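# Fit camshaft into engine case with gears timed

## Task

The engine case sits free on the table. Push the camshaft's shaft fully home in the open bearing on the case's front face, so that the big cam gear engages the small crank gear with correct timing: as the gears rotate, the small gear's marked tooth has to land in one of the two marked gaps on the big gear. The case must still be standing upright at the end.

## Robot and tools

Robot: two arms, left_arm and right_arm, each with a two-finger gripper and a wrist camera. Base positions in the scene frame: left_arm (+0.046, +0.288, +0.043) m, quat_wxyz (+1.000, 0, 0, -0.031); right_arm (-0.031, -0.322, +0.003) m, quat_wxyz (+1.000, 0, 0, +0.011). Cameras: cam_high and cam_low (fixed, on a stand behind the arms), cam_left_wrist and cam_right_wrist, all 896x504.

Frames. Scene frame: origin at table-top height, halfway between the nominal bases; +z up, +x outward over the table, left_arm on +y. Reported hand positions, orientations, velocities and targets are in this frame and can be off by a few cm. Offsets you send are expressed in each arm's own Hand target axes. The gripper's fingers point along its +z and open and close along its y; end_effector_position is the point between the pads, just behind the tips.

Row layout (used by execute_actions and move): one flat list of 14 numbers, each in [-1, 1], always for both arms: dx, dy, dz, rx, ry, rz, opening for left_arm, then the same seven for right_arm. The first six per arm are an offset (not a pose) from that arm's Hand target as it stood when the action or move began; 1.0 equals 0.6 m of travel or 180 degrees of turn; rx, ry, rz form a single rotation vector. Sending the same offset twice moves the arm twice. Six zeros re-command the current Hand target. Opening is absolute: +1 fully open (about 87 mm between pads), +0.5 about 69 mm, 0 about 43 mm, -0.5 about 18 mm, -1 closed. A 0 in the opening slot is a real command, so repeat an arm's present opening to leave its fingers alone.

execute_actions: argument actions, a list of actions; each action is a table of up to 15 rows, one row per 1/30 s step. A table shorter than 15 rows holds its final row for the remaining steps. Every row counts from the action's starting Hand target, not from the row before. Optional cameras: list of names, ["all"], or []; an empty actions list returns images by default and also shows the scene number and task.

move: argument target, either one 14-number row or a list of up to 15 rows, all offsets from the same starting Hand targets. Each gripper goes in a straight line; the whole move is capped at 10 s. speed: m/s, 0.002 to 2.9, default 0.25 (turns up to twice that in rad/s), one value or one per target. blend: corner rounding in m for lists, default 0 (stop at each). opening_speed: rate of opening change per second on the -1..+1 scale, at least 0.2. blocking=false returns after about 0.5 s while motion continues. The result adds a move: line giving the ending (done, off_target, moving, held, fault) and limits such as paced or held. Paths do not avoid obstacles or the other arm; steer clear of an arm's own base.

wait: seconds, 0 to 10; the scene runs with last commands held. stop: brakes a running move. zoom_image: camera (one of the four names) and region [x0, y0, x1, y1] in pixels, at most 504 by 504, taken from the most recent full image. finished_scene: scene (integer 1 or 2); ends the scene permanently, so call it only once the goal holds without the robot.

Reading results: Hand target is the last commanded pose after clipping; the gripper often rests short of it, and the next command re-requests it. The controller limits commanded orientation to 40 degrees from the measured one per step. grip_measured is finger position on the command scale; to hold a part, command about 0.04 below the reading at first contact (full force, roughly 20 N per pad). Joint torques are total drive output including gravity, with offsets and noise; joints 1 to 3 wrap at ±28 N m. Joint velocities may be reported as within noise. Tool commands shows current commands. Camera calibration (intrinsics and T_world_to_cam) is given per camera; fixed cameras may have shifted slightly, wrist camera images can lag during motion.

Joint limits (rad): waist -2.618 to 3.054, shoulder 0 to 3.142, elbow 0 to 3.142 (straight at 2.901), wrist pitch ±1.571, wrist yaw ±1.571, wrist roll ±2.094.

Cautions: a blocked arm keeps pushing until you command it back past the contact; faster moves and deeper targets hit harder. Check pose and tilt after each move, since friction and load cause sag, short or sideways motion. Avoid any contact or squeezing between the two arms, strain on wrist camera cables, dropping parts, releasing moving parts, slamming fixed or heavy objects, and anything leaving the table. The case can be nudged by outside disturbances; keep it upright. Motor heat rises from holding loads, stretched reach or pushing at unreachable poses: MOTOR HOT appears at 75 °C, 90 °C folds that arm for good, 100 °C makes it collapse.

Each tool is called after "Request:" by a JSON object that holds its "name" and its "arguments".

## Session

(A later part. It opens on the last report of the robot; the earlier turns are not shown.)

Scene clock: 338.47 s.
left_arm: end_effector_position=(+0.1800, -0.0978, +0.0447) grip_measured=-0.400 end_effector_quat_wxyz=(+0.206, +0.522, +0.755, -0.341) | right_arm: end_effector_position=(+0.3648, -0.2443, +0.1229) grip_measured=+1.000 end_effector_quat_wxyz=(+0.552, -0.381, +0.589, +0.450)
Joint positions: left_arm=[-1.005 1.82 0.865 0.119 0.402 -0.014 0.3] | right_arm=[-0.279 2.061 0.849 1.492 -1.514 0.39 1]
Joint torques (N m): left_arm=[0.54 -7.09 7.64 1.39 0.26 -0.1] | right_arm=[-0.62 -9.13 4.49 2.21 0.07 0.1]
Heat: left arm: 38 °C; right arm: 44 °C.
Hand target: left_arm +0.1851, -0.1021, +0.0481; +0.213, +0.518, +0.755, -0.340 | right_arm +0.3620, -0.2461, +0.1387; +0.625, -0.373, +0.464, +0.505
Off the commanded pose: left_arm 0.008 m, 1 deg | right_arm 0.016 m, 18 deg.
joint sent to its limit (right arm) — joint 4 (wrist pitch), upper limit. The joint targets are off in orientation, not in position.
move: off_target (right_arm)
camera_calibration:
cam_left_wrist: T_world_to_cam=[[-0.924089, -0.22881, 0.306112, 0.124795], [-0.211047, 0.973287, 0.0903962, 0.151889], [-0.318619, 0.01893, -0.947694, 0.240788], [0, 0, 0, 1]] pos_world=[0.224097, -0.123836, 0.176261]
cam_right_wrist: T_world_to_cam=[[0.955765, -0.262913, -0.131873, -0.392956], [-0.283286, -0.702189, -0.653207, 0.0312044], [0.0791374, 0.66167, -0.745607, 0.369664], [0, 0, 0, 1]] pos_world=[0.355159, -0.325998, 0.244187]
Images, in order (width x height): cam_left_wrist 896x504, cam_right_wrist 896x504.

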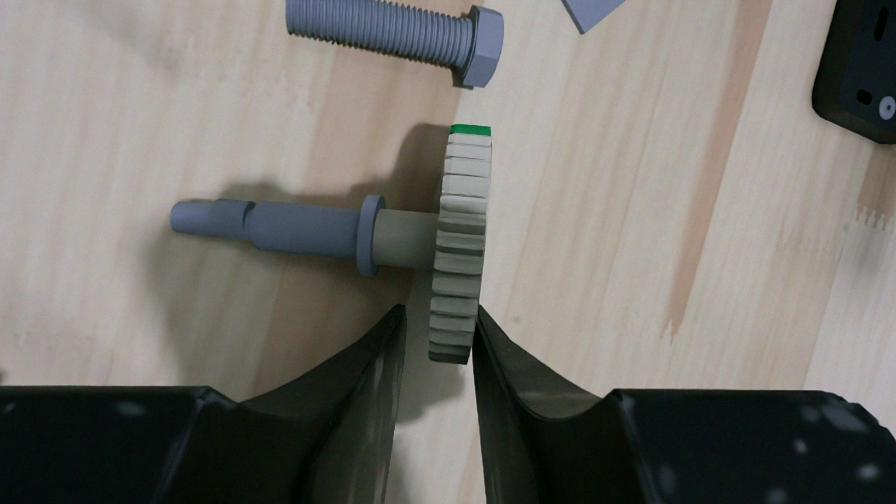

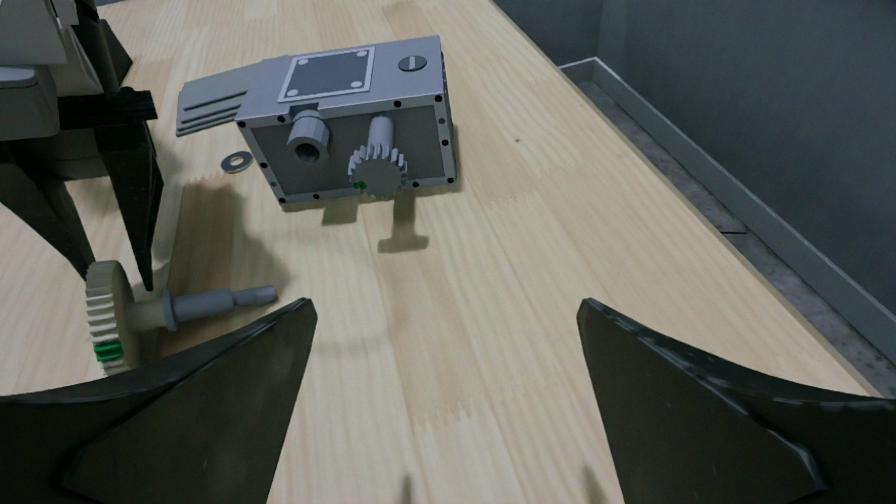

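Request:
{"name": "move", "arguments": {"target": [[0,-0.009,0,0,0,0,-0.4,0,0,0,0,0,0,1],[0,-0.009,0,0,0,0,-0.8,0,0,0,0,0,0,1]], "speed": 0.05, "opening_speed": 0.4, "cameras": ["cam_left_wrist","cam_right_wrist"]}}

Scene clock: 351.50 s.
left_arm: end_effector_position=(+0.1770, -0.0994, +0.0451) grip_measured=-0.615 end_effector_quat_wxyz=(+0.204, +0.521, +0.754, -0.343) | right_arm: end_effector_position=(+0.3648, -0.2443, +0.1229) grip_measured=+1.000 end_effector_quat_wxyz=(+0.552, -0.381, +0.589, +0.450)
Joint positions: left_arm=[-1.012 1.82 0.865 0.122 0.402 -0.022 0.193] | right_arm=[-0.279 2.061 0.849 1.492 -1.514 0.39 1]
Joint torques (N m): left_arm=[-0.34 -7.61 7.36 1.38 0.11 -0.12] | right_arm=[-0.64 -9.13 4.49 2.21 0.07 0.1]
Heat: left arm: 38 °C; right arm: 44 °C.
Hand target: left_arm +0.1801, -0.1033, +0.0497; +0.213, +0.518, +0.755, -0.340 | right_arm +0.3620, -0.2461, +0.1387; +0.625, -0.373, +0.464, +0.505
Off the commanded pose: left_arm 0.007 m, 1 deg | right_arm 0.016 m, 18 deg.
joint sent to its limit (right arm) — joint 4 (wrist pitch), upper limit. The joint targets are off in orientation, not in position.
move: off_target (right_arm)
camera_calibration:
cam_left_wrist: T_world_to_cam=[[-0.922881, -0.226626, 0.311339, 0.121342], [-0.208909, 0.973822, 0.089598, 0.152373], [-0.323494, 0.0176467, -0.946066, 0.241005], [0, 0, 0, 1]] pos_world=[0.22178, -0.125137, 0.176576]
cam_right_wrist: T_world_to_cam=[[0.955765, -0.262913, -0.131873, -0.392956], [-0.283286, -0.702189, -0.653207, 0.0312044], [0.0791374, 0.66167, -0.745607, 0.369664], [0, 0, 0, 1]] pos_world=[0.355159, -0.325998, 0.244187]
Images, in order (width x height): cam_left_wrist 896x504, cam_right_wrist 896x504.

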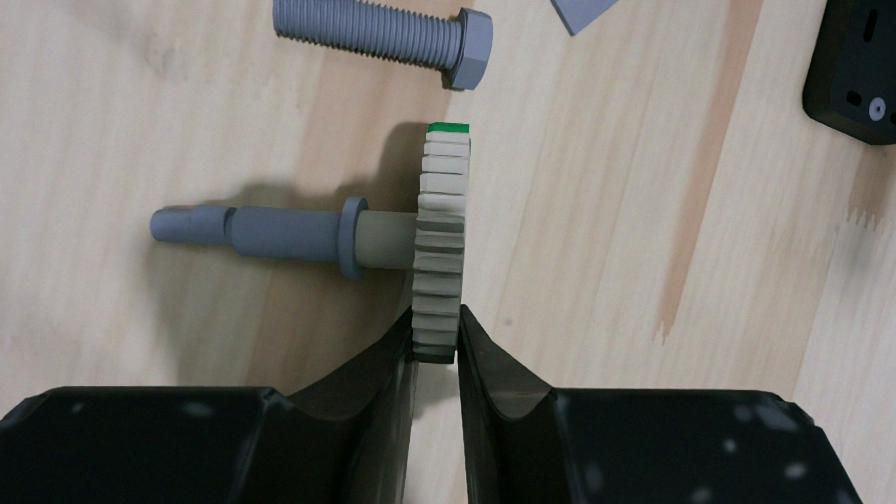

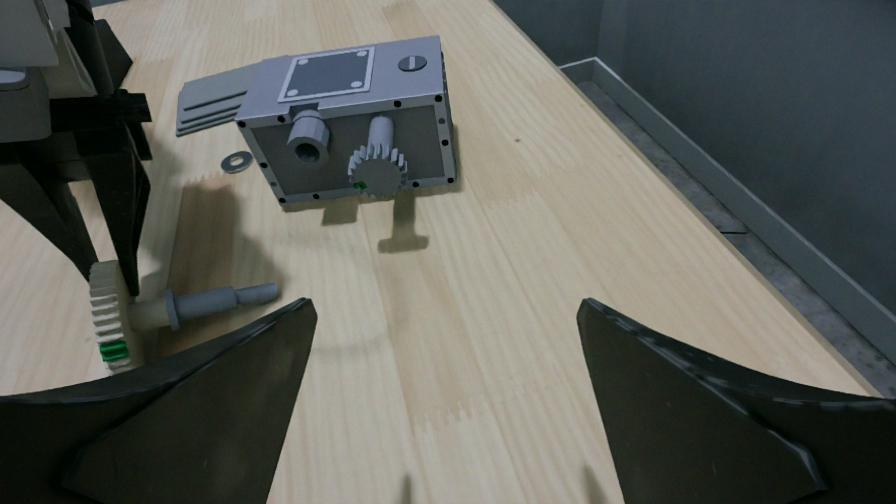

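Request:
{"name": "move", "arguments": {"target": [-0.113,-0.049,-0.113,0,0,0,-0.85,-0.006,-0.106,-0.019,0,0,0,1], "speed": 0.15, "cameras": ["cam_left_wrist","cam_right_wrist","cam_low"]}}

Scene clock: 448.90 s.
left_arm: end_effector_position=(+0.1765, -0.0962, +0.1324) grip_measured=-0.616 end_effector_quat_wxyz=(+0.192, +0.521, +0.762, -0.333) | right_arm: end_effector_position=(+0.4153, -0.2666, +0.1286) grip_measured=+1.000 end_effector_quat_wxyz=(+0.558, -0.378, +0.589, +0.446)
Joint positions: left_arm=[-1.012 1.647 1.079 -0.299 0.395 -0.023 0.192] | right_arm=[-0.3 2.204 1.105 1.49 -1.519 0.496 1]
Joint torques (N m): left_arm=[-0.32 -8.55 9.55 1.44 0.24 -0.15] | right_arm=[-0.69 -7.23 7.88 2.13 0.32 0.11]
Motor temperatures (°C): left_arm=[22 43 36 37 23 22 24] | right_arm=[23 39 35 44 23 24 23]
Heat: left arm: 43 °C; right arm: 44 °C.
Hand target: left_arm +0.1801, -0.1036, +0.1501; +0.213, +0.518, +0.755, -0.340 | right_arm +0.4216, -0.2712, +0.1387; +0.625, -0.373, +0.464, +0.505
Off the commanded pose: left_arm 0.019 m, 3 deg | right_arm 0.013 m, 18 deg.
joint sent to its limit (right arm) — joint 4 (wrist pitch), upper limit. The joint targets are off in orientation, not in position.
move: off_target (left_arm, right_arm)
camera_calibration:
cam_left_wrist: T_world_to_cam=[[-0.918219, -0.2409, 0.314392, 0.0917812], [-0.212429, 0.969477, 0.122429, 0.137214], [-0.334289, 0.0456312, -0.941365, 0.327335], [0, 0, 0, 1]] pos_world=[0.222848, -0.125852, 0.262487]
cam_right_wrist: T_world_to_cam=[[0.9526, -0.276714, -0.126421, -0.44936], [-0.289463, -0.696542, -0.656536, 0.0380948], [0.0936158, 0.662011, -0.743625, 0.378531], [0, 0, 0, 1]] pos_world=[0.403651, -0.348401, 0.249687]
Images, in order (width x height): cam_low 896x504, cam_left_wrist 896x504, cam_right_wrist 896x504.

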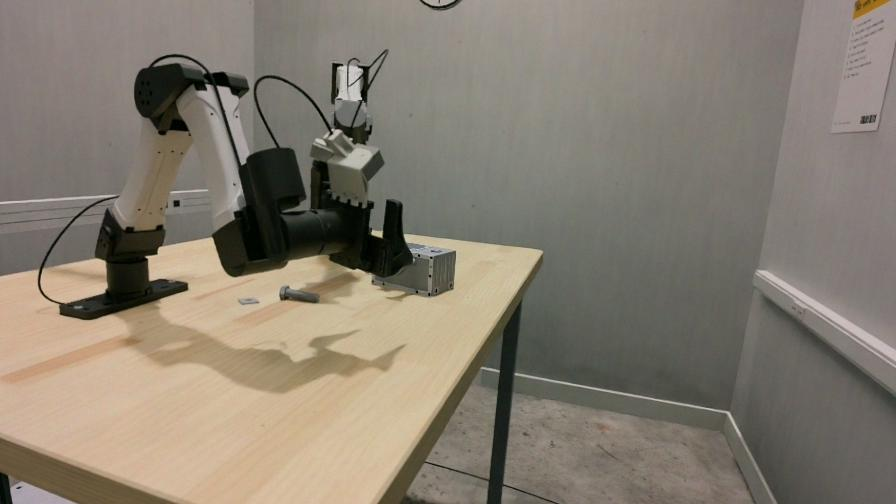

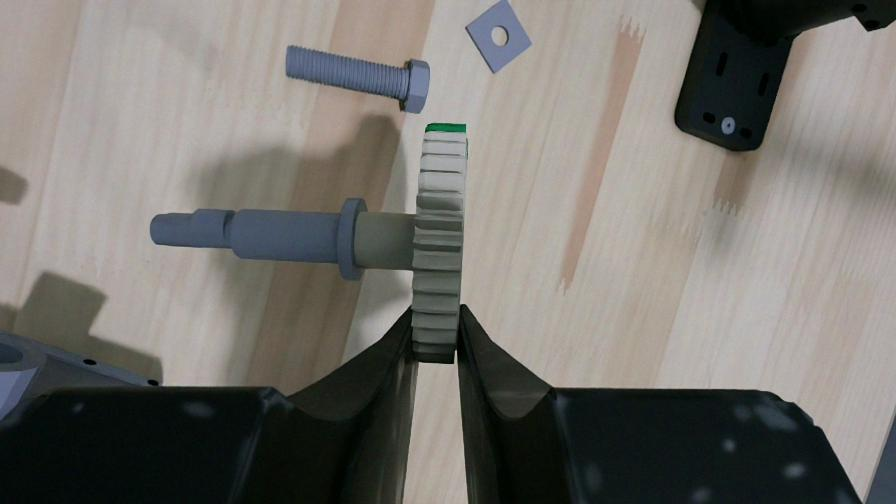

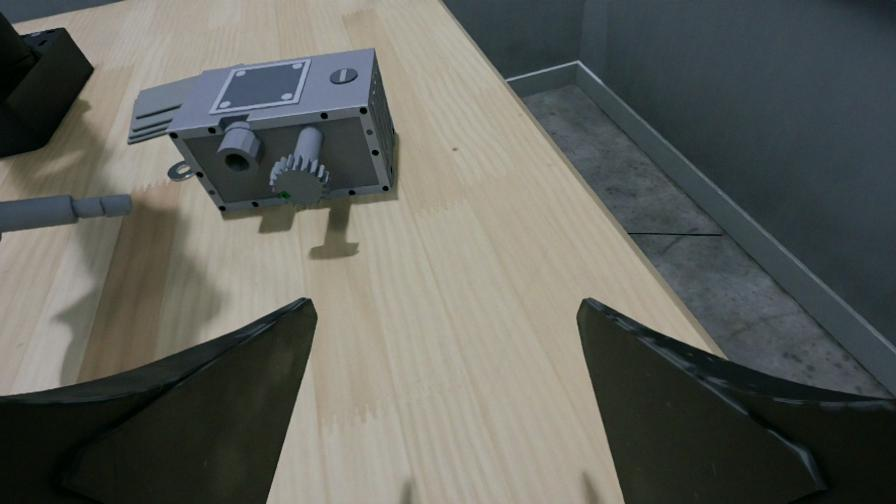

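Request:
{"name": "move", "arguments": {"target": [-0.101,0.114,0.052,-0.233,0.126,-0.265,-0.85,0,0,0,0,0,0,1], "speed": 0.2, "cameras": ["all"]}}

Scene clock: 464.00 s.
left_arm: end_effector_position=(+0.2592, -0.1522, +0.1489) grip_measured=-0.616 end_effector_quat_wxyz=(+0.093, +0.133, +0.986, -0.045) | right_arm: end_effector_position=(+0.4153, -0.2666, +0.1287) grip_measured=+1.000 end_effector_quat_wxyz=(+0.558, -0.378, +0.590, +0.446)
Joint positions: left_arm=[-1.032 2.544 2.694 -1.541 -0.101 -0.818 0.192] | right_arm=[-0.3 2.204 1.105 1.49 -1.519 0.496 1]
Joint torques (N m): left_arm=[0.84 -10.88 8.57 0.3 -0.2 -0.21] | right_arm=[-0.69 -7.21 7.9 2.13 0.32 0.1]
Heat: left arm: 44 °C; right arm: 45 °C.
Hand target: left_arm +0.2652, -0.1493, +0.1498; +0.082, +0.124, +0.989, -0.010 | right_arm +0.4216, -0.2712, +0.1387; +0.625, -0.373, +0.464, +0.505
Off the commanded pose: left_arm 0.007 m, 4 deg | right_arm 0.013 m, 18 deg.
joint sent to its limit (left arm) — joint 4 (wrist pitch), lower limit. The joint targets are off in orientation, not in position.
joint sent to its limit (right arm) — joint 4 (wrist pitch), upper limit. The joint targets are off in orientation, not in position.
move: off_target (left_arm, right_arm)
camera_calibration:
cam_left_wrist: T_world_to_cam=[[-0.261172, -0.963014, 0.0662769, -0.0941373], [-0.745944, 0.244927, 0.619337, 0.161108], [-0.612663, 0.112315, -0.782323, 0.431614], [0, 0, 0, 1]] pos_world=[0.360025, -0.178592, 0.24412]
cam_right_wrist: T_world_to_cam=[[0.952558, -0.276719, -0.126728, -0.449362], [-0.289669, -0.696469, -0.656523, 0.0382288], [0.0934105, 0.662085, -0.743584, 0.37862], [0, 0, 0, 1]] pos_world=[0.40375, -0.348401, 0.249687]

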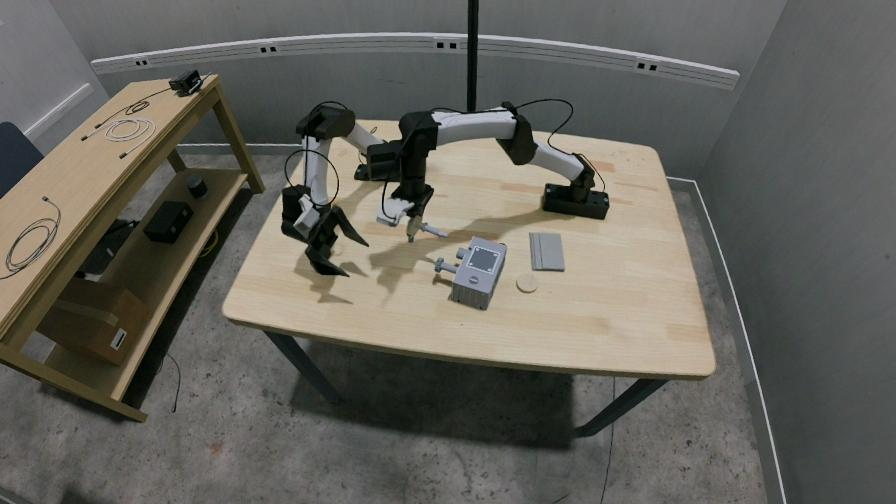

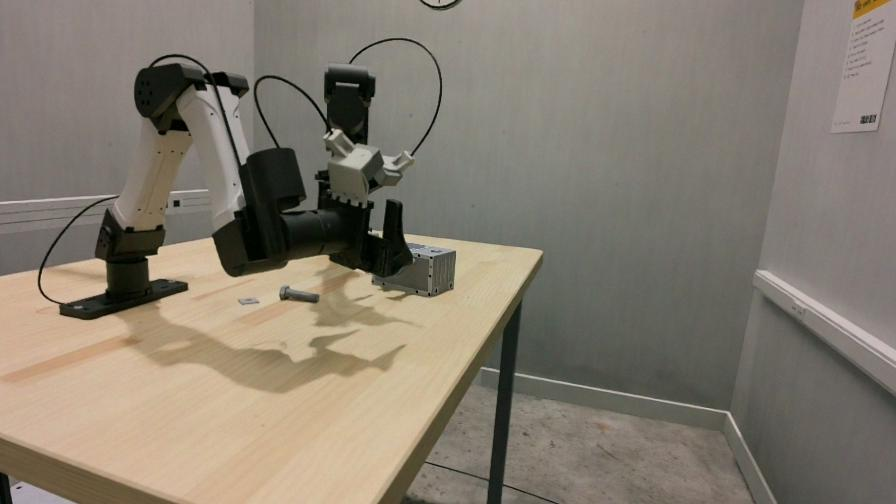

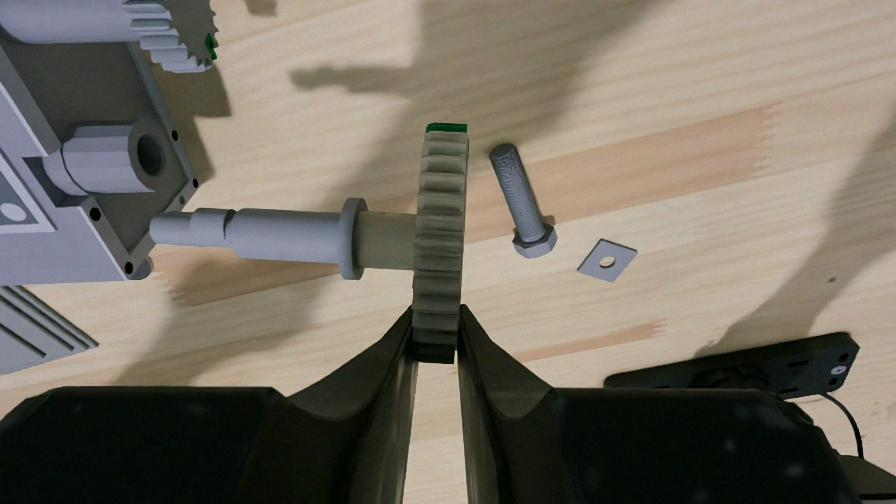

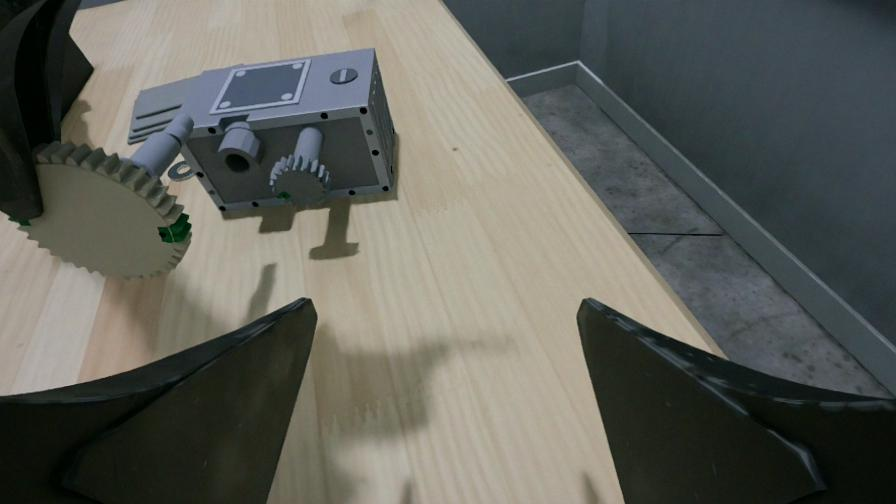

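Request:
{"name": "move", "arguments": {"target": [0.0225,-0.003,0.106,0,0,0,-0.85,0,0,0,0,0,0,1], "speed": 0.15, "cameras": ["cam_low","cam_left_wrist","cam_right_wrist"]}}

Request:
{"name": "zoom_image", "arguments": {"camera": "cam_right_wrist", "region": [0, 100, 400, 340]}}

Scene clock: 479.13 s.
left_arm: end_effector_position=(+0.2592, -0.1515, +0.0888) grip_measured=-0.616 end_effector_quat_wxyz=(+0.075, +0.130, +0.989, -0.016) | right_arm: end_effector_position=(+0.4153, -0.2666, +0.1287) grip_measured=+1.000 end_effector_quat_wxyz=(+0.558, -0.378, +0.590, +0.446)
Joint positions: left_arm=[-1.032 2.544 2.45 -1.364 -0.104 -0.827 0.192] | right_arm=[-0.3 2.204 1.105 1.49 -1.519 0.496 1]
Joint torques (N m): left_arm=[-0.05 -12.11 5.57 0.46 -0.2 -0.19] | right_arm=[-0.69 -7.23 7.9 2.13 0.32 0.1]
Motor temperatures (°C): left_arm=[22 51 37 34 23 22 24] | right_arm=[23 40 37 45 23 24 23]
Heat: left arm: 51 °C; right arm: 45 °C.
Hand target: left_arm +0.2620, -0.1502, +0.0848; +0.082, +0.124, +0.989, -0.009 | right_arm +0.4216, -0.2712, +0.1387; +0.625, -0.373, +0.464, +0.505
Off the commanded pose: left_arm 0.005 m, 1 deg | right_arm 0.013 m, 18 deg.
joint sent to its limit (right arm) — joint 4 (wrist pitch), upper limit. The joint targets are off in orientation, not in position.
move: off_target (right_arm)
camera_calibration:
cam_left_wrist: T_world_to_cam=[[-0.251602, -0.967707, 0.0154849, -0.0881643], [-0.729265, 0.200078, 0.654325, 0.183958], [-0.636293, 0.153337, -0.756055, 0.394587], [0, 0, 0, 1]] pos_world=[0.363045, -0.182628, 0.179327]
cam_right_wrist: T_world_to_cam=[[0.952558, -0.276719, -0.126728, -0.449362], [-0.289669, -0.696469, -0.656523, 0.0382288], [0.0934105, 0.662085, -0.743584, 0.37862], [0, 0, 0, 1]] pos_world=[0.40375, -0.348401, 0.249687]
Images, in order (width x height): cam_low 896x504, cam_left_wrist 896x504, cam_right_wrist 896x504.

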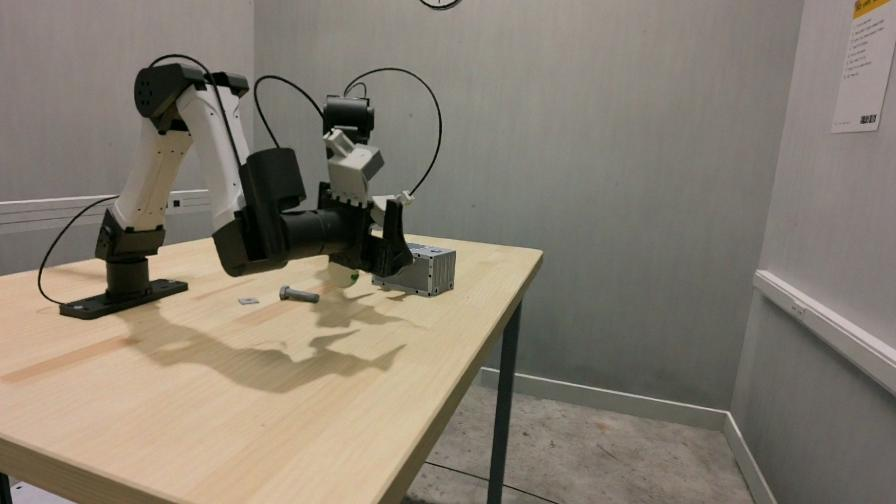

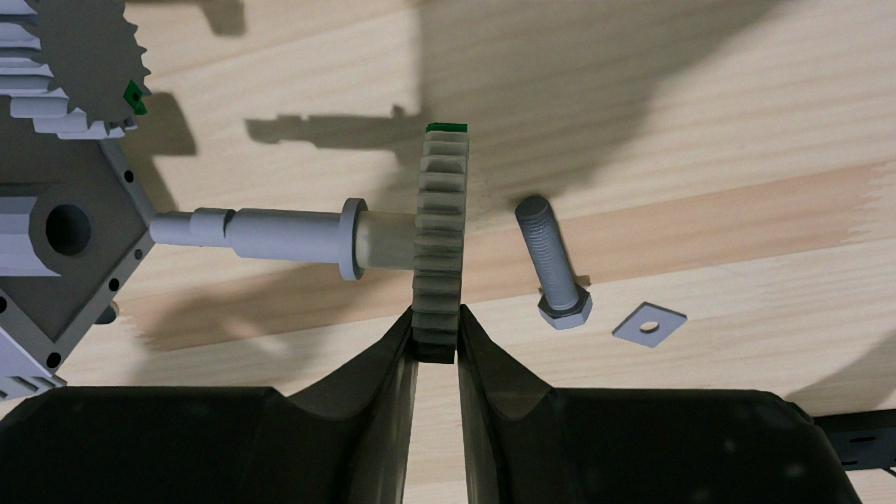

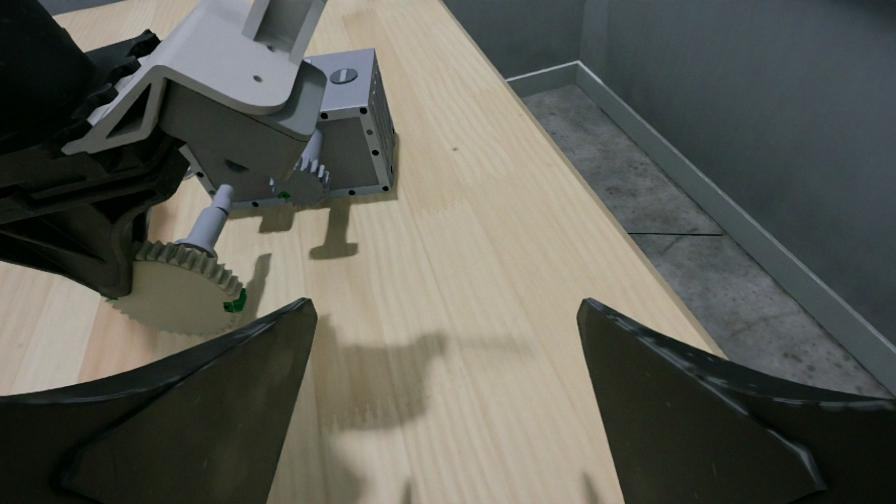

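Scaled by 1.260 from the camera's 896x504 image, which has a finer 1280x720 frame.

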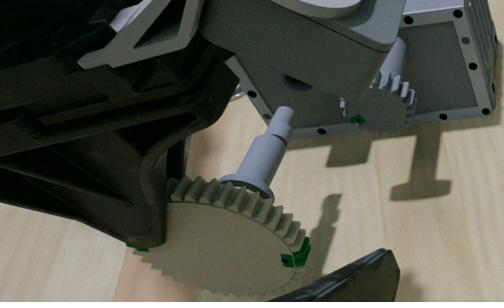

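Request:
{"name": "move", "arguments": {"target": [0.003,0.041,0,0,0,0,-0.85,0,0,0,0,0,0,1], "speed": 0.08, "cameras": ["cam_left_wrist","cam_right_wrist"]}}

Request:
{"name": "zoom_image", "arguments": {"camera": "cam_left_wrist", "region": [0, 100, 300, 330]}}

Request:
{"name": "zoom_image", "arguments": {"camera": "cam_right_wrist", "region": [80, 100, 400, 320]}}

Scene clock: 541.07 s.
left_arm: end_effector_position=(+0.2609, -0.1262, +0.0704) grip_measured=-0.617 end_effector_quat_wxyz=(+0.064, +0.121, +0.991, +0.000) | right_arm: end_effector_position=(+0.4153, -0.2666, +0.1287) grip_measured=+1.000 end_effector_quat_wxyz=(+0.558, -0.378, +0.590, +0.446)
Joint positions: left_arm=[-1.005 2.45 2.202 -1.248 -0.105 -0.82 0.191] | right_arm=[-0.3 2.204 1.105 1.49 -1.519 0.496 1]
Joint torques (N m): left_arm=[0.49 -14.48 5.89 0.4 -0.16 0.11] | right_arm=[-0.69 -7.23 7.88 2.13 0.32 0.1]
Motor temperatures (°C): left_arm=[22 68 35 31 23 22 25] | right_arm=[23 40 38 45 23 24 23]
Heat: left arm: 68 °C; right arm: 45 °C.
Hand target: left_arm +0.2662, -0.1259, +0.0845; +0.082, +0.124, +0.989, -0.009 | right_arm +0.4216, -0.2712, +0.1387; +0.625, -0.373, +0.464, +0.505
Off the commanded pose: left_arm 0.015 m, 2 deg | right_arm 0.013 m, 18 deg.
joint sent to its limit (right arm) — joint 4 (wrist pitch), upper limit. The joint targets are off in orientation, not in position.
move: off_target (left_arm, right_arm)
camera_calibration:
cam_left_wrist: T_world_to_cam=[[-0.231062, -0.972846, -0.0134664, -0.0669731], [-0.722167, 0.162215, 0.67243, 0.184298], [-0.651986, 0.165098, -0.740038, 0.382365], [0, 0, 0, 1]] pos_world=[0.366916, -0.158178, 0.158135]
cam_right_wrist: T_world_to_cam=[[0.952558, -0.276719, -0.126728, -0.449362], [-0.289669, -0.696469, -0.656523, 0.0382288], [0.0934105, 0.662085, -0.743584, 0.37862], [0, 0, 0, 1]] pos_world=[0.40375, -0.348401, 0.249687]
Images, in order (width x height): cam_left_wrist 896x504, cam_right_wrist 896x504.

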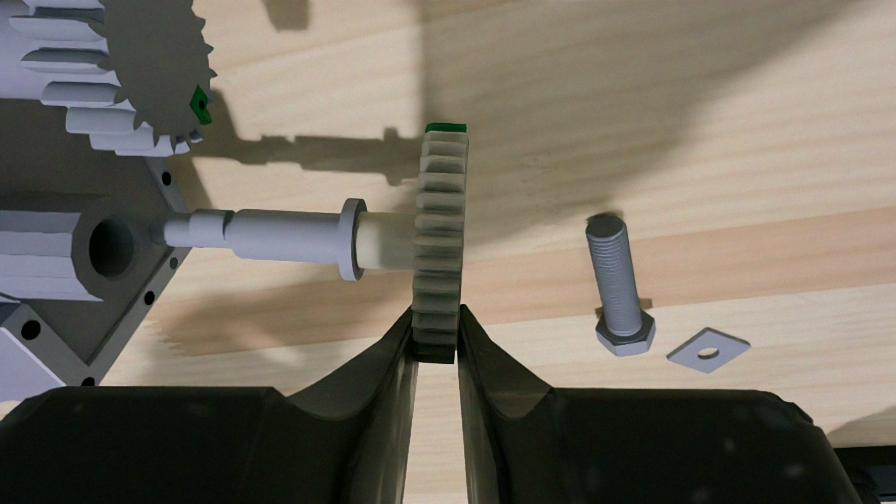

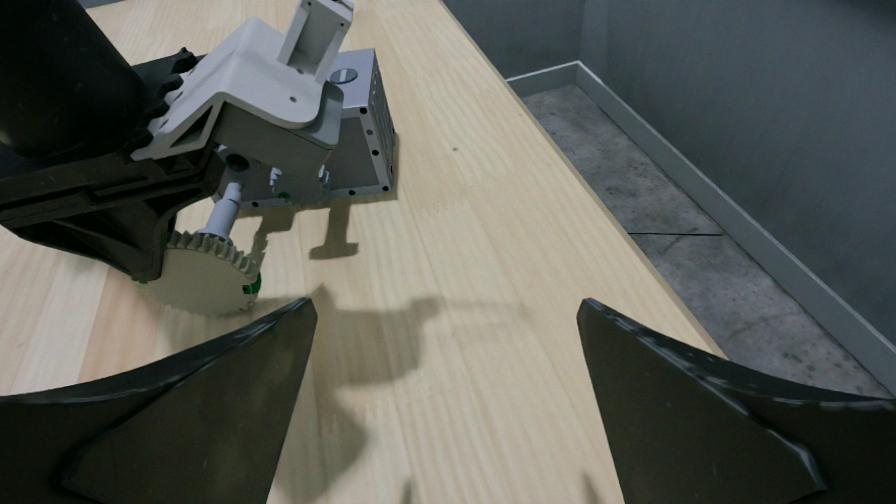

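Scaled by 1.680 from the camera's 896x504 image, which has a finer 1280x720 frame.

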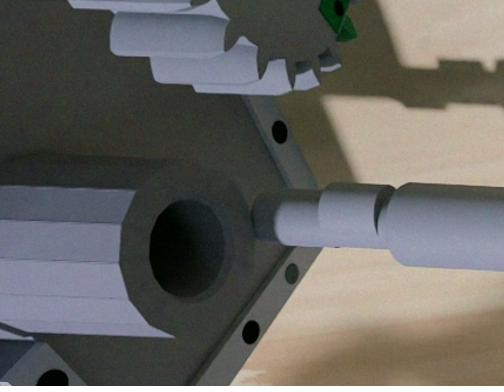

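Scaled by 1.575 from the camera's 896x504 image, which has a finer 1280x720 frame.

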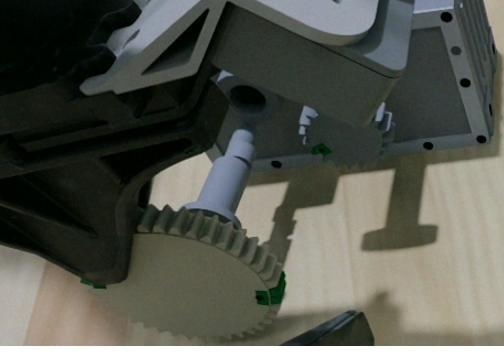

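Request:
{"name": "move", "arguments": {"target": [[-0.0165,0,-0.099,0,0,0,-0.85,0,0,0,0,0,0,1],[0.128,0,-0.132,0.233,-0.126,0.265,-0.85,0,0,0,0,0,0,1]], "speed": 0.25, "blend": 0.03}}

Scene clock: 568.10 s.
left_arm: end_effector_position=(+0.1784, -0.1007, +0.1384) grip_measured=-0.617 end_effector_quat_wxyz=(+0.196, +0.514, +0.770, -0.324) | right_arm: end_effector_position=(+0.4153, -0.2666, +0.1287) grip_measured=+1.000 end_effector_quat_wxyz=(+0.558, -0.378, +0.590, +0.446)
Joint positions: left_arm=[-1.025 1.655 1.119 -0.331 0.361 -0.044 0.192] | right_arm=[-0.3 2.204 1.105 1.49 -1.519 0.496 1]
Joint torques (N m): left_arm=[0.87 -8.9 6.56 1.59 0.55 0.11] | right_arm=[-0.69 -7.23 7.9 2.13 0.32 0.1]
Motor temperatures (°C): left_arm=[22 76 35 30 23 22 25] | right_arm=[23 40 38 45 23 24 23]
Heat: left arm: 76 °C; right arm: 45 °C. Fold the left arm in close to its base, or ease its load, before you think long.
Hand target: left_arm +0.1803, -0.1041, +0.1500; +0.213, +0.518, +0.755, -0.340 | right_arm +0.4216, -0.2712, +0.1387; +0.625, -0.373, +0.464, +0.505
Off the commanded pose: left_arm 0.012 m, 3 deg | right_arm 0.013 m, 18 deg.
MOTOR HOT: joint 2 (shoulder) of the left arm reports 76 °C; the controller's stop level is 90 °C. To cool a motor, set the load down, stop pushing, or move to a pose that needs little force.
joint sent to its limit (right arm) — joint 4 (wrist pitch), upper limit. The joint targets are off in orientation, not in position.
move: off_target (left_arm, right_arm)

Request:
{"name": "move", "arguments": {"target": [0.12,-0.013,-0.24,0,0,0,-0.85,0,0,0,0,0,0,1], "speed": 0.2}}

Request:
{"name": "wait", "arguments": {"seconds": 10}}

Scene clock: 577.80 s.
left_arm: end_effector_position=(+0.1523, +0.0459, +0.1994) grip_measured=-0.617 end_effector_quat_wxyz=(+0.213, +0.513, +0.762, -0.333) | right_arm: end_effector_position=(+0.4153, -0.2666, +0.1287) grip_measured=+1.000 end_effector_quat_wxyz=(+0.558, -0.378, +0.590, +0.446)
Joint positions: left_arm=[-0.785 1.063 0.898 -0.746 0.515 0.158 0.192] | right_arm=[-0.3 2.204 1.105 1.49 -1.519 0.496 1]
Joint torques (N m): left_arm=[0.79 -3.14 7.23 1.27 0.71 0.08] | right_arm=[-0.7 -7.23 7.9 2.13 0.32 0.1]
Motor temperatures (°C): left_arm=[22 68 35 32 23 22 25] | right_arm=[23 40 38 45 23 24 23]
Heat: left arm: 68 °C; right arm: 45 °C.
Hand target: left_arm +0.1506, +0.0459, +0.2012; +0.213, +0.518, +0.755, -0.340 | right_arm +0.4216, -0.2712, +0.1387; +0.625, -0.373, +0.464, +0.505
Off the commanded pose: left_arm 0.002 m, 1 deg | right_arm 0.013 m, 18 deg.
MOTOR HOT: cleared for the motors of the left arm.
joint sent to its limit (right arm) — joint 4 (wrist pitch), upper limit. The joint targets are off in orientation, not in position.
move: off_target (right_arm)

Scene clock: 587.80 s.
left_arm: end_effector_position=(+0.1522, +0.0459, +0.1994) grip_measured=-0.617 end_effector_quat_wxyz=(+0.213, +0.513, +0.762, -0.333) | right_arm: end_effector_position=(+0.4153, -0.2666, +0.1287) grip_measured=+1.000 end_effector_quat_wxyz=(+0.558, -0.378, +0.590, +0.446)
Joint positions: left_arm=[-0.785 1.063 0.898 -0.747 0.516 0.158 0.192] | right_arm=[-0.3 2.204 1.105 1.49 -1.519 0.496 1]
Joint torques (N m): left_arm=[0.85 -2.88 7.35 1.22 0.68 0.1] | right_arm=[-0.7 -7.21 7.88 2.13 0.32 0.1]
Motor temperatures (°C): left_arm=[22 60 36 32 23 22 25] | right_arm=[23 40 39 45 23 24 23]
Heat: left arm: 60 °C; right arm: 45 °C.
Hand target: left_arm +0.1506, +0.0459, +0.2013; +0.213, +0.518, +0.755, -0.340 | right_arm +0.4216, -0.2712, +0.1387; +0.625, -0.373, +0.464, +0.505
Tool commands: left_gripper/opening=-0.85 right_gripper/opening=+1.0
Off the commanded pose: left_arm 0.002 m, 1 deg | right_arm 0.013 m, 18 deg.
wait: 10.00 s; at rest by 0.17 s

Request:
{"name": "move", "arguments": {"target": [[-0.12,0.013,0.24,0,0,0,-0.85,0,0,0,0,0,0,1],[-0.22,0.127,0.292,-0.233,0.126,-0.265,-0.85,0,0,0,0,0,0,1],[-0.137,0.1565,0.3515,-0.233,0.126,-0.265,-0.85,0,0,0,0,0,0,1]], "speed": 0.25, "blend": [0.03,0.02,0], "cameras": ["cam_left_wrist","cam_right_wrist"]}}

Request:
{"name": "zoom_image", "arguments": {"camera": "cam_left_wrist", "region": [0, 100, 300, 330]}}

Request:
{"name": "zoom_image", "arguments": {"camera": "cam_right_wrist", "region": [80, 100, 400, 320]}}

Scene clock: 626.03 s.
left_arm: end_effector_position=(+0.2547, -0.1398, +0.0715) grip_measured=-0.617 end_effector_quat_wxyz=(+0.063, +0.135, +0.989, +0.001) | right_arm: end_effector_position=(+0.4153, -0.2666, +0.1287) grip_measured=+1.000 end_effector_quat_wxyz=(+0.558, -0.378, +0.590, +0.446)
Joint positions: left_arm=[-1.03 2.515 2.326 -1.31 -0.104 -0.817 0.192] | right_arm=[-0.3 2.204 1.105 1.49 -1.519 0.496 1]
Joint torques (N m): left_arm=[0.75 -14.87 5.72 0.4 -0.15 -0.19] | right_arm=[-0.69 -7.21 7.88 2.13 0.32 0.1]
Motor temperatures (°C): left_arm=[22 48 37 32 23 22 25] | right_arm=[23 40 39 45 23 24 23]
Heat: left arm: 48 °C; right arm: 45 °C.
Hand target: left_arm +0.2619, -0.1398, +0.0864; +0.082, +0.124, +0.989, -0.009 | right_arm +0.4216, -0.2712, +0.1387; +0.625, -0.373, +0.464, +0.505
Off the commanded pose: left_arm 0.017 m, 3 deg | right_arm 0.013 m, 18 deg.
joint sent to its limit (right arm) — joint 4 (wrist pitch), upper limit. The joint targets are off in orientation, not in position.
move: off_target (left_arm, right_arm)
camera_calibration:
cam_left_wrist: T_world_to_cam=[[-0.258496, -0.965883, -0.0158045, -0.0734865], [-0.715798, 0.180529, 0.674568, 0.182048], [-0.648701, 0.185686, -0.738043, 0.38318], [0, 0, 0, 1]] pos_world=[0.359882, -0.174995, 0.158838]
cam_right_wrist: T_world_to_cam=[[0.952558, -0.276719, -0.126728, -0.449362], [-0.289669, -0.696469, -0.656523, 0.0382288], [0.0934105, 0.662085, -0.743584, 0.37862], [0, 0, 0, 1]] pos_world=[0.40375, -0.348401, 0.249687]
Images, in order (width x height): cam_left_wrist 896x504, cam_right_wrist 896x504.

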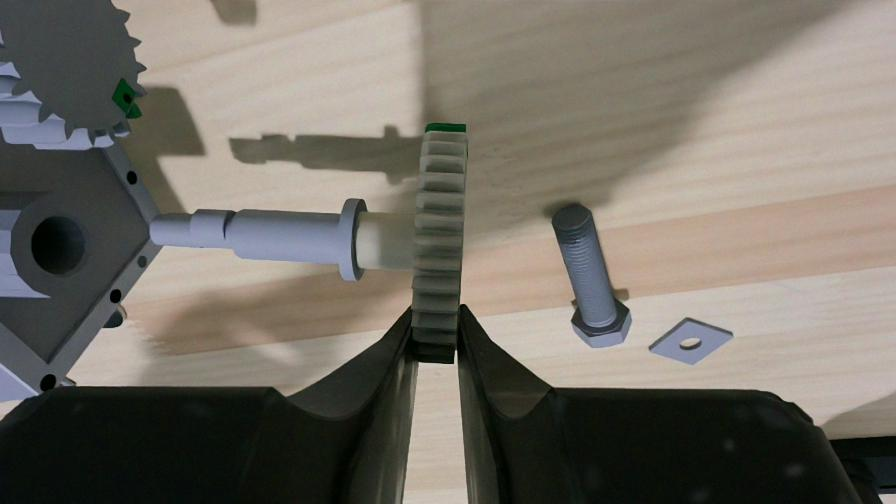

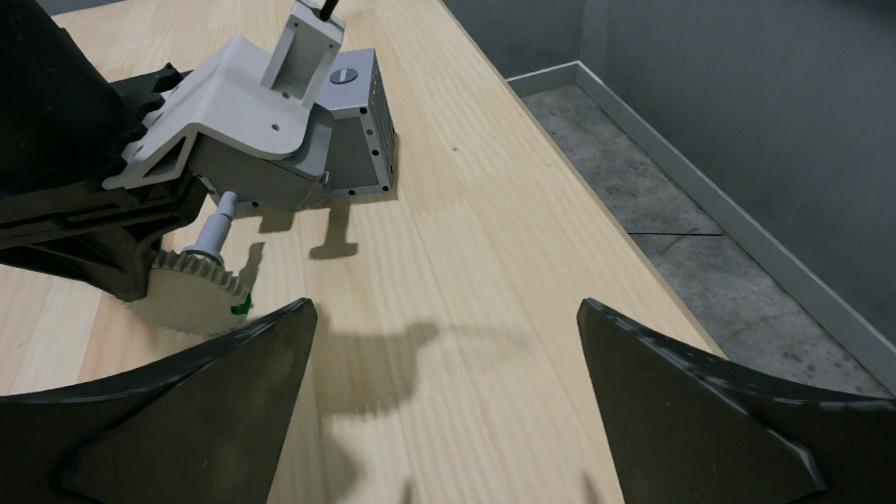

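Scaled by 1.680 from the camera's 896x504 image, which has a finer 1280x720 frame.

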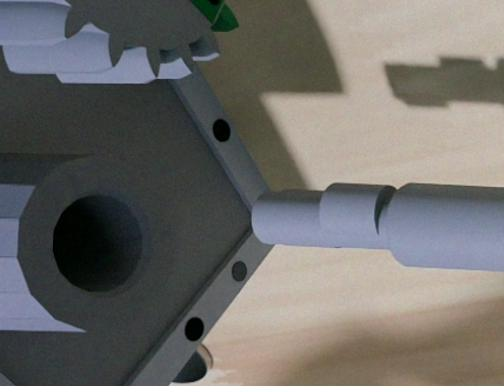

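Scaled by 1.575 from the camera's 896x504 image, which has a finer 1280x720 frame.

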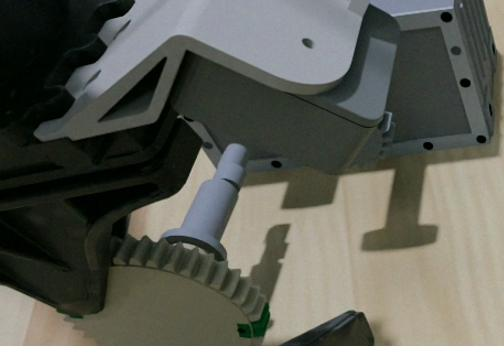

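Request:
{"name": "move", "arguments": {"target": [0.006,0.03,-0.0095,0.006,0,-0.005,-0.85,0,0,0,0,0,0,1], "speed": 0.1, "cameras": ["cam_left_wrist","cam_right_wrist"]}}

Request:
{"name": "zoom_image", "arguments": {"camera": "cam_left_wrist", "region": [0, 100, 300, 330]}}

Request:
{"name": "zoom_image", "arguments": {"camera": "cam_right_wrist", "region": [80, 100, 400, 320]}}

Scene clock: 639.53 s.
left_arm: end_effector_position=(+0.2572, -0.1194, +0.0774) grip_measured=-0.617 end_effector_quat_wxyz=(+0.066, +0.122, +0.990, -0.004) | right_arm: end_effector_position=(+0.4153, -0.2666, +0.1287) grip_measured=+1.000 end_effector_quat_wxyz=(+0.558, -0.378, +0.590, +0.446)
Joint positions: left_arm=[-1.004 2.392 2.128 -1.222 -0.102 -0.818 0.192] | right_arm=[-0.3 2.204 1.105 1.49 -1.519 0.496 1]
Joint torques (N m): left_arm=[0.58 -14.19 5.89 0.49 -0.01 -0.1] | right_arm=[-0.7 -7.21 7.88 2.13 0.32 0.1]
Motor temperatures (°C): left_arm=[22 64 37 30 23 22 25] | right_arm=[23 40 39 45 23 24 23]
Heat: left arm: 64 °C; right arm: 45 °C.
Hand target: left_arm +0.2620, -0.1213, +0.0915; +0.081, +0.117, +0.990, -0.019 | right_arm +0.4216, -0.2712, +0.1387; +0.625, -0.373, +0.464, +0.505
Off the commanded pose: left_arm 0.015 m, 2 deg | right_arm 0.013 m, 18 deg.
joint sent to its limit (right arm) — joint 4 (wrist pitch), upper limit. The joint targets are off in orientation, not in position.
move: off_target (left_arm, right_arm)
camera_calibration:
cam_left_wrist: T_world_to_cam=[[-0.232675, -0.972539, -0.00545822, -0.0613362], [-0.723506, 0.169339, 0.669226, 0.177191], [-0.649924, 0.159661, -0.743039, 0.382959], [0, 0, 0, 1]] pos_world=[0.362821, -0.150801, 0.165638]
cam_right_wrist: T_world_to_cam=[[0.952558, -0.276719, -0.126728, -0.449362], [-0.289669, -0.696469, -0.656523, 0.0382288], [0.0934105, 0.662085, -0.743584, 0.37862], [0, 0, 0, 1]] pos_world=[0.40375, -0.348401, 0.249687]
Images, in order (width x height): cam_left_wrist 896x504, cam_right_wrist 896x504.

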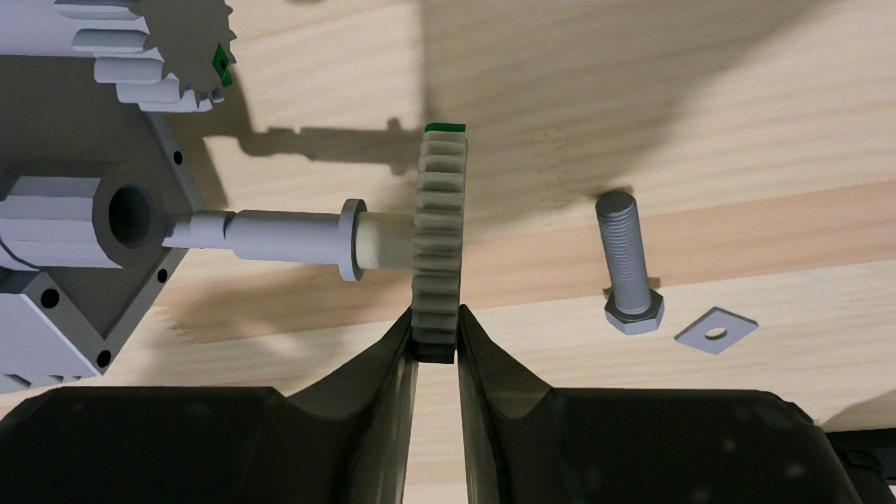

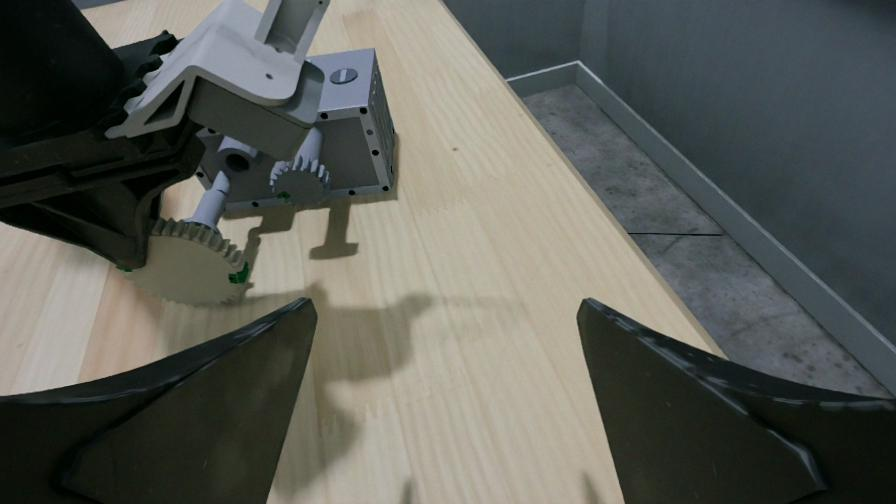

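Scaled by 1.680 from the camera's 896x504 image, which has a finer 1280x720 frame.

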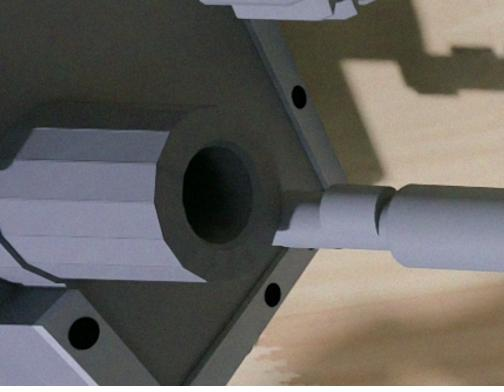

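Scaled by 1.575 from the camera's 896x504 image, which has a finer 1280x720 frame.

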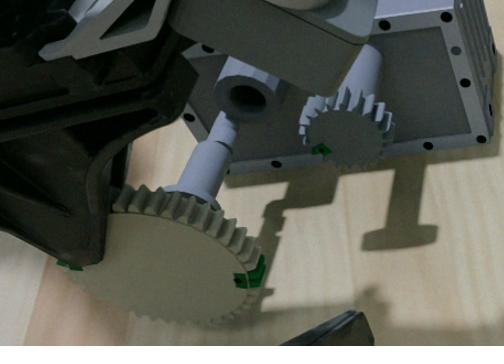

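Request:
{"name": "move", "arguments": {"target": [-0.005,0.016,0.0035,0,0,0,-0.85,0,0,0,0,0,0,1], "speed": 0.1, "cameras": ["cam_left_wrist","cam_right_wrist"]}}

Request:
{"name": "zoom_image", "arguments": {"camera": "cam_left_wrist", "region": [0, 100, 300, 330]}}

Request:
{"name": "zoom_image", "arguments": {"camera": "cam_right_wrist", "region": [80, 100, 400, 320]}}

Scene clock: 665.23 s.
left_arm: end_effector_position=(+0.2624, -0.1129, +0.0745) grip_measured=-0.617 end_effector_quat_wxyz=(+0.067, +0.115, +0.991, -0.006) | right_arm: end_effector_position=(+0.4153, -0.2666, +0.1287) grip_measured=+1.000 end_effector_quat_wxyz=(+0.558, -0.378, +0.590, +0.446)
Joint positions: left_arm=[-0.987 2.371 2.078 -1.19 -0.101 -0.813 0.192] | right_arm=[-0.3 2.204 1.105 1.49 -1.519 0.496 1]
Joint torques (N m): left_arm=[0.84 -14.34 5.81 0.44 -0.01 0.09] | right_arm=[-0.7 -7.23 7.87 2.13 0.32 0.1]
Motor temperatures (°C): left_arm=[22 81 35 29 23 22 25] | right_arm=[23 40 39 45 23 24 23]
Heat: left arm: 81 °C; right arm: 45 °C. Fold the left arm in close to its base, or ease its load, before you think long.
Hand target: left_arm +0.2675, -0.1127, +0.0896; +0.080, +0.117, +0.990, -0.019 | right_arm +0.4216, -0.2712, +0.1387; +0.625, -0.373, +0.464, +0.505
Off the commanded pose: left_arm 0.016 m, 2 deg | right_arm 0.013 m, 18 deg.
MOTOR HOT: joint 2 (shoulder) of the left arm reports 81 °C; the controller's stop level is 90 °C. To cool a motor, set the load down, stop pushing, or move to a pose that needs little force.
joint sent to its limit (right arm) — joint 4 (wrist pitch), upper limit. The joint targets are off in orientation, not in position.
move: off_target (left_arm, right_arm)
camera_calibration:
cam_left_wrist: T_world_to_cam=[[-0.220498, -0.975385, -0.00213532, -0.057545], [-0.726393, 0.162749, 0.667732, 0.18198], [-0.650949, 0.148785, -0.744398, 0.382423], [0, 0, 0, 1]] pos_world=[0.368438, -0.142644, 0.163038]
cam_right_wrist: T_world_to_cam=[[0.952558, -0.276719, -0.126728, -0.449362], [-0.289669, -0.696469, -0.656523, 0.0382288], [0.0934105, 0.662085, -0.743584, 0.37862], [0, 0, 0, 1]] pos_world=[0.40375, -0.348401, 0.249687]
Images, in order (width x height): cam_left_wrist 896x504, cam_right_wrist 896x504.

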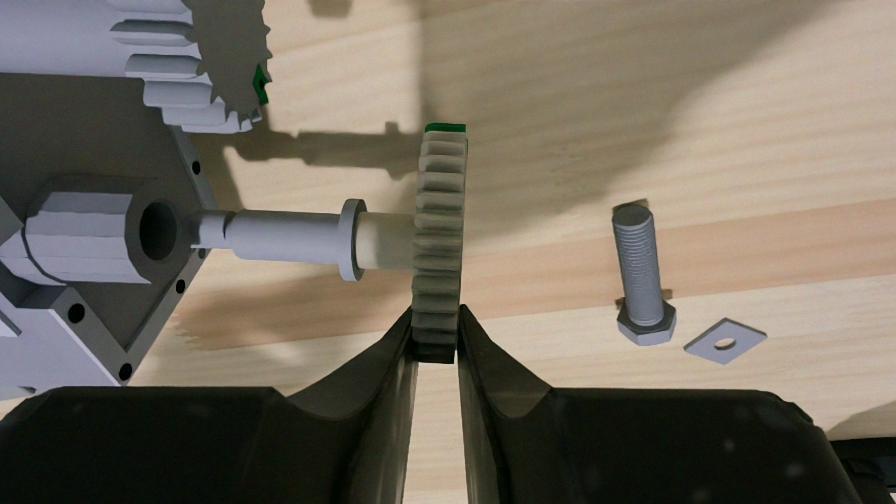

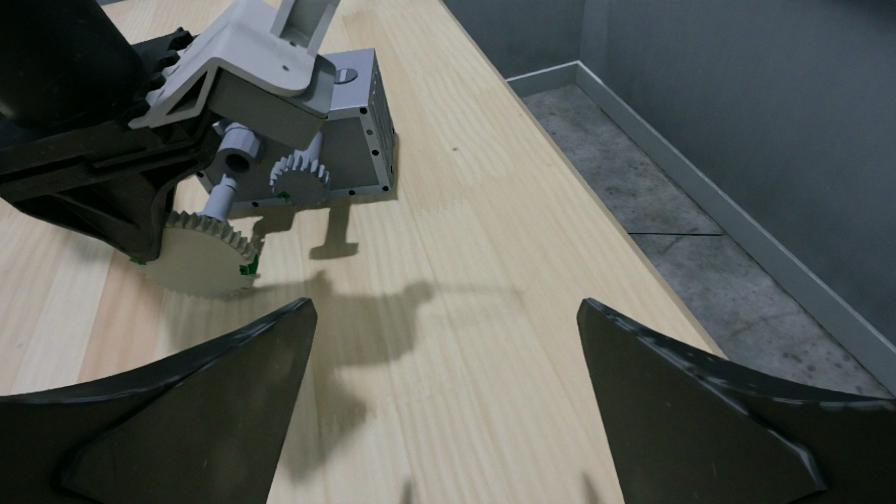

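Scaled by 1.680 from the camera's 896x504 image, which has a finer 1280x720 frame.

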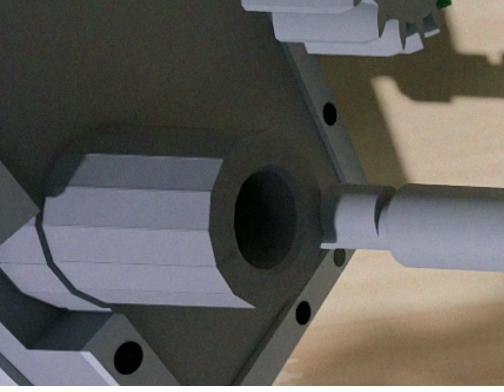

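Scaled by 1.575 from the camera's 896x504 image, which has a finer 1280x720 frame.

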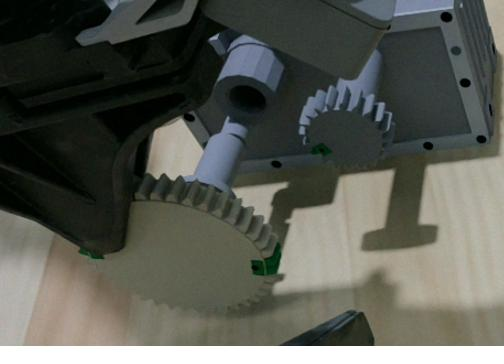

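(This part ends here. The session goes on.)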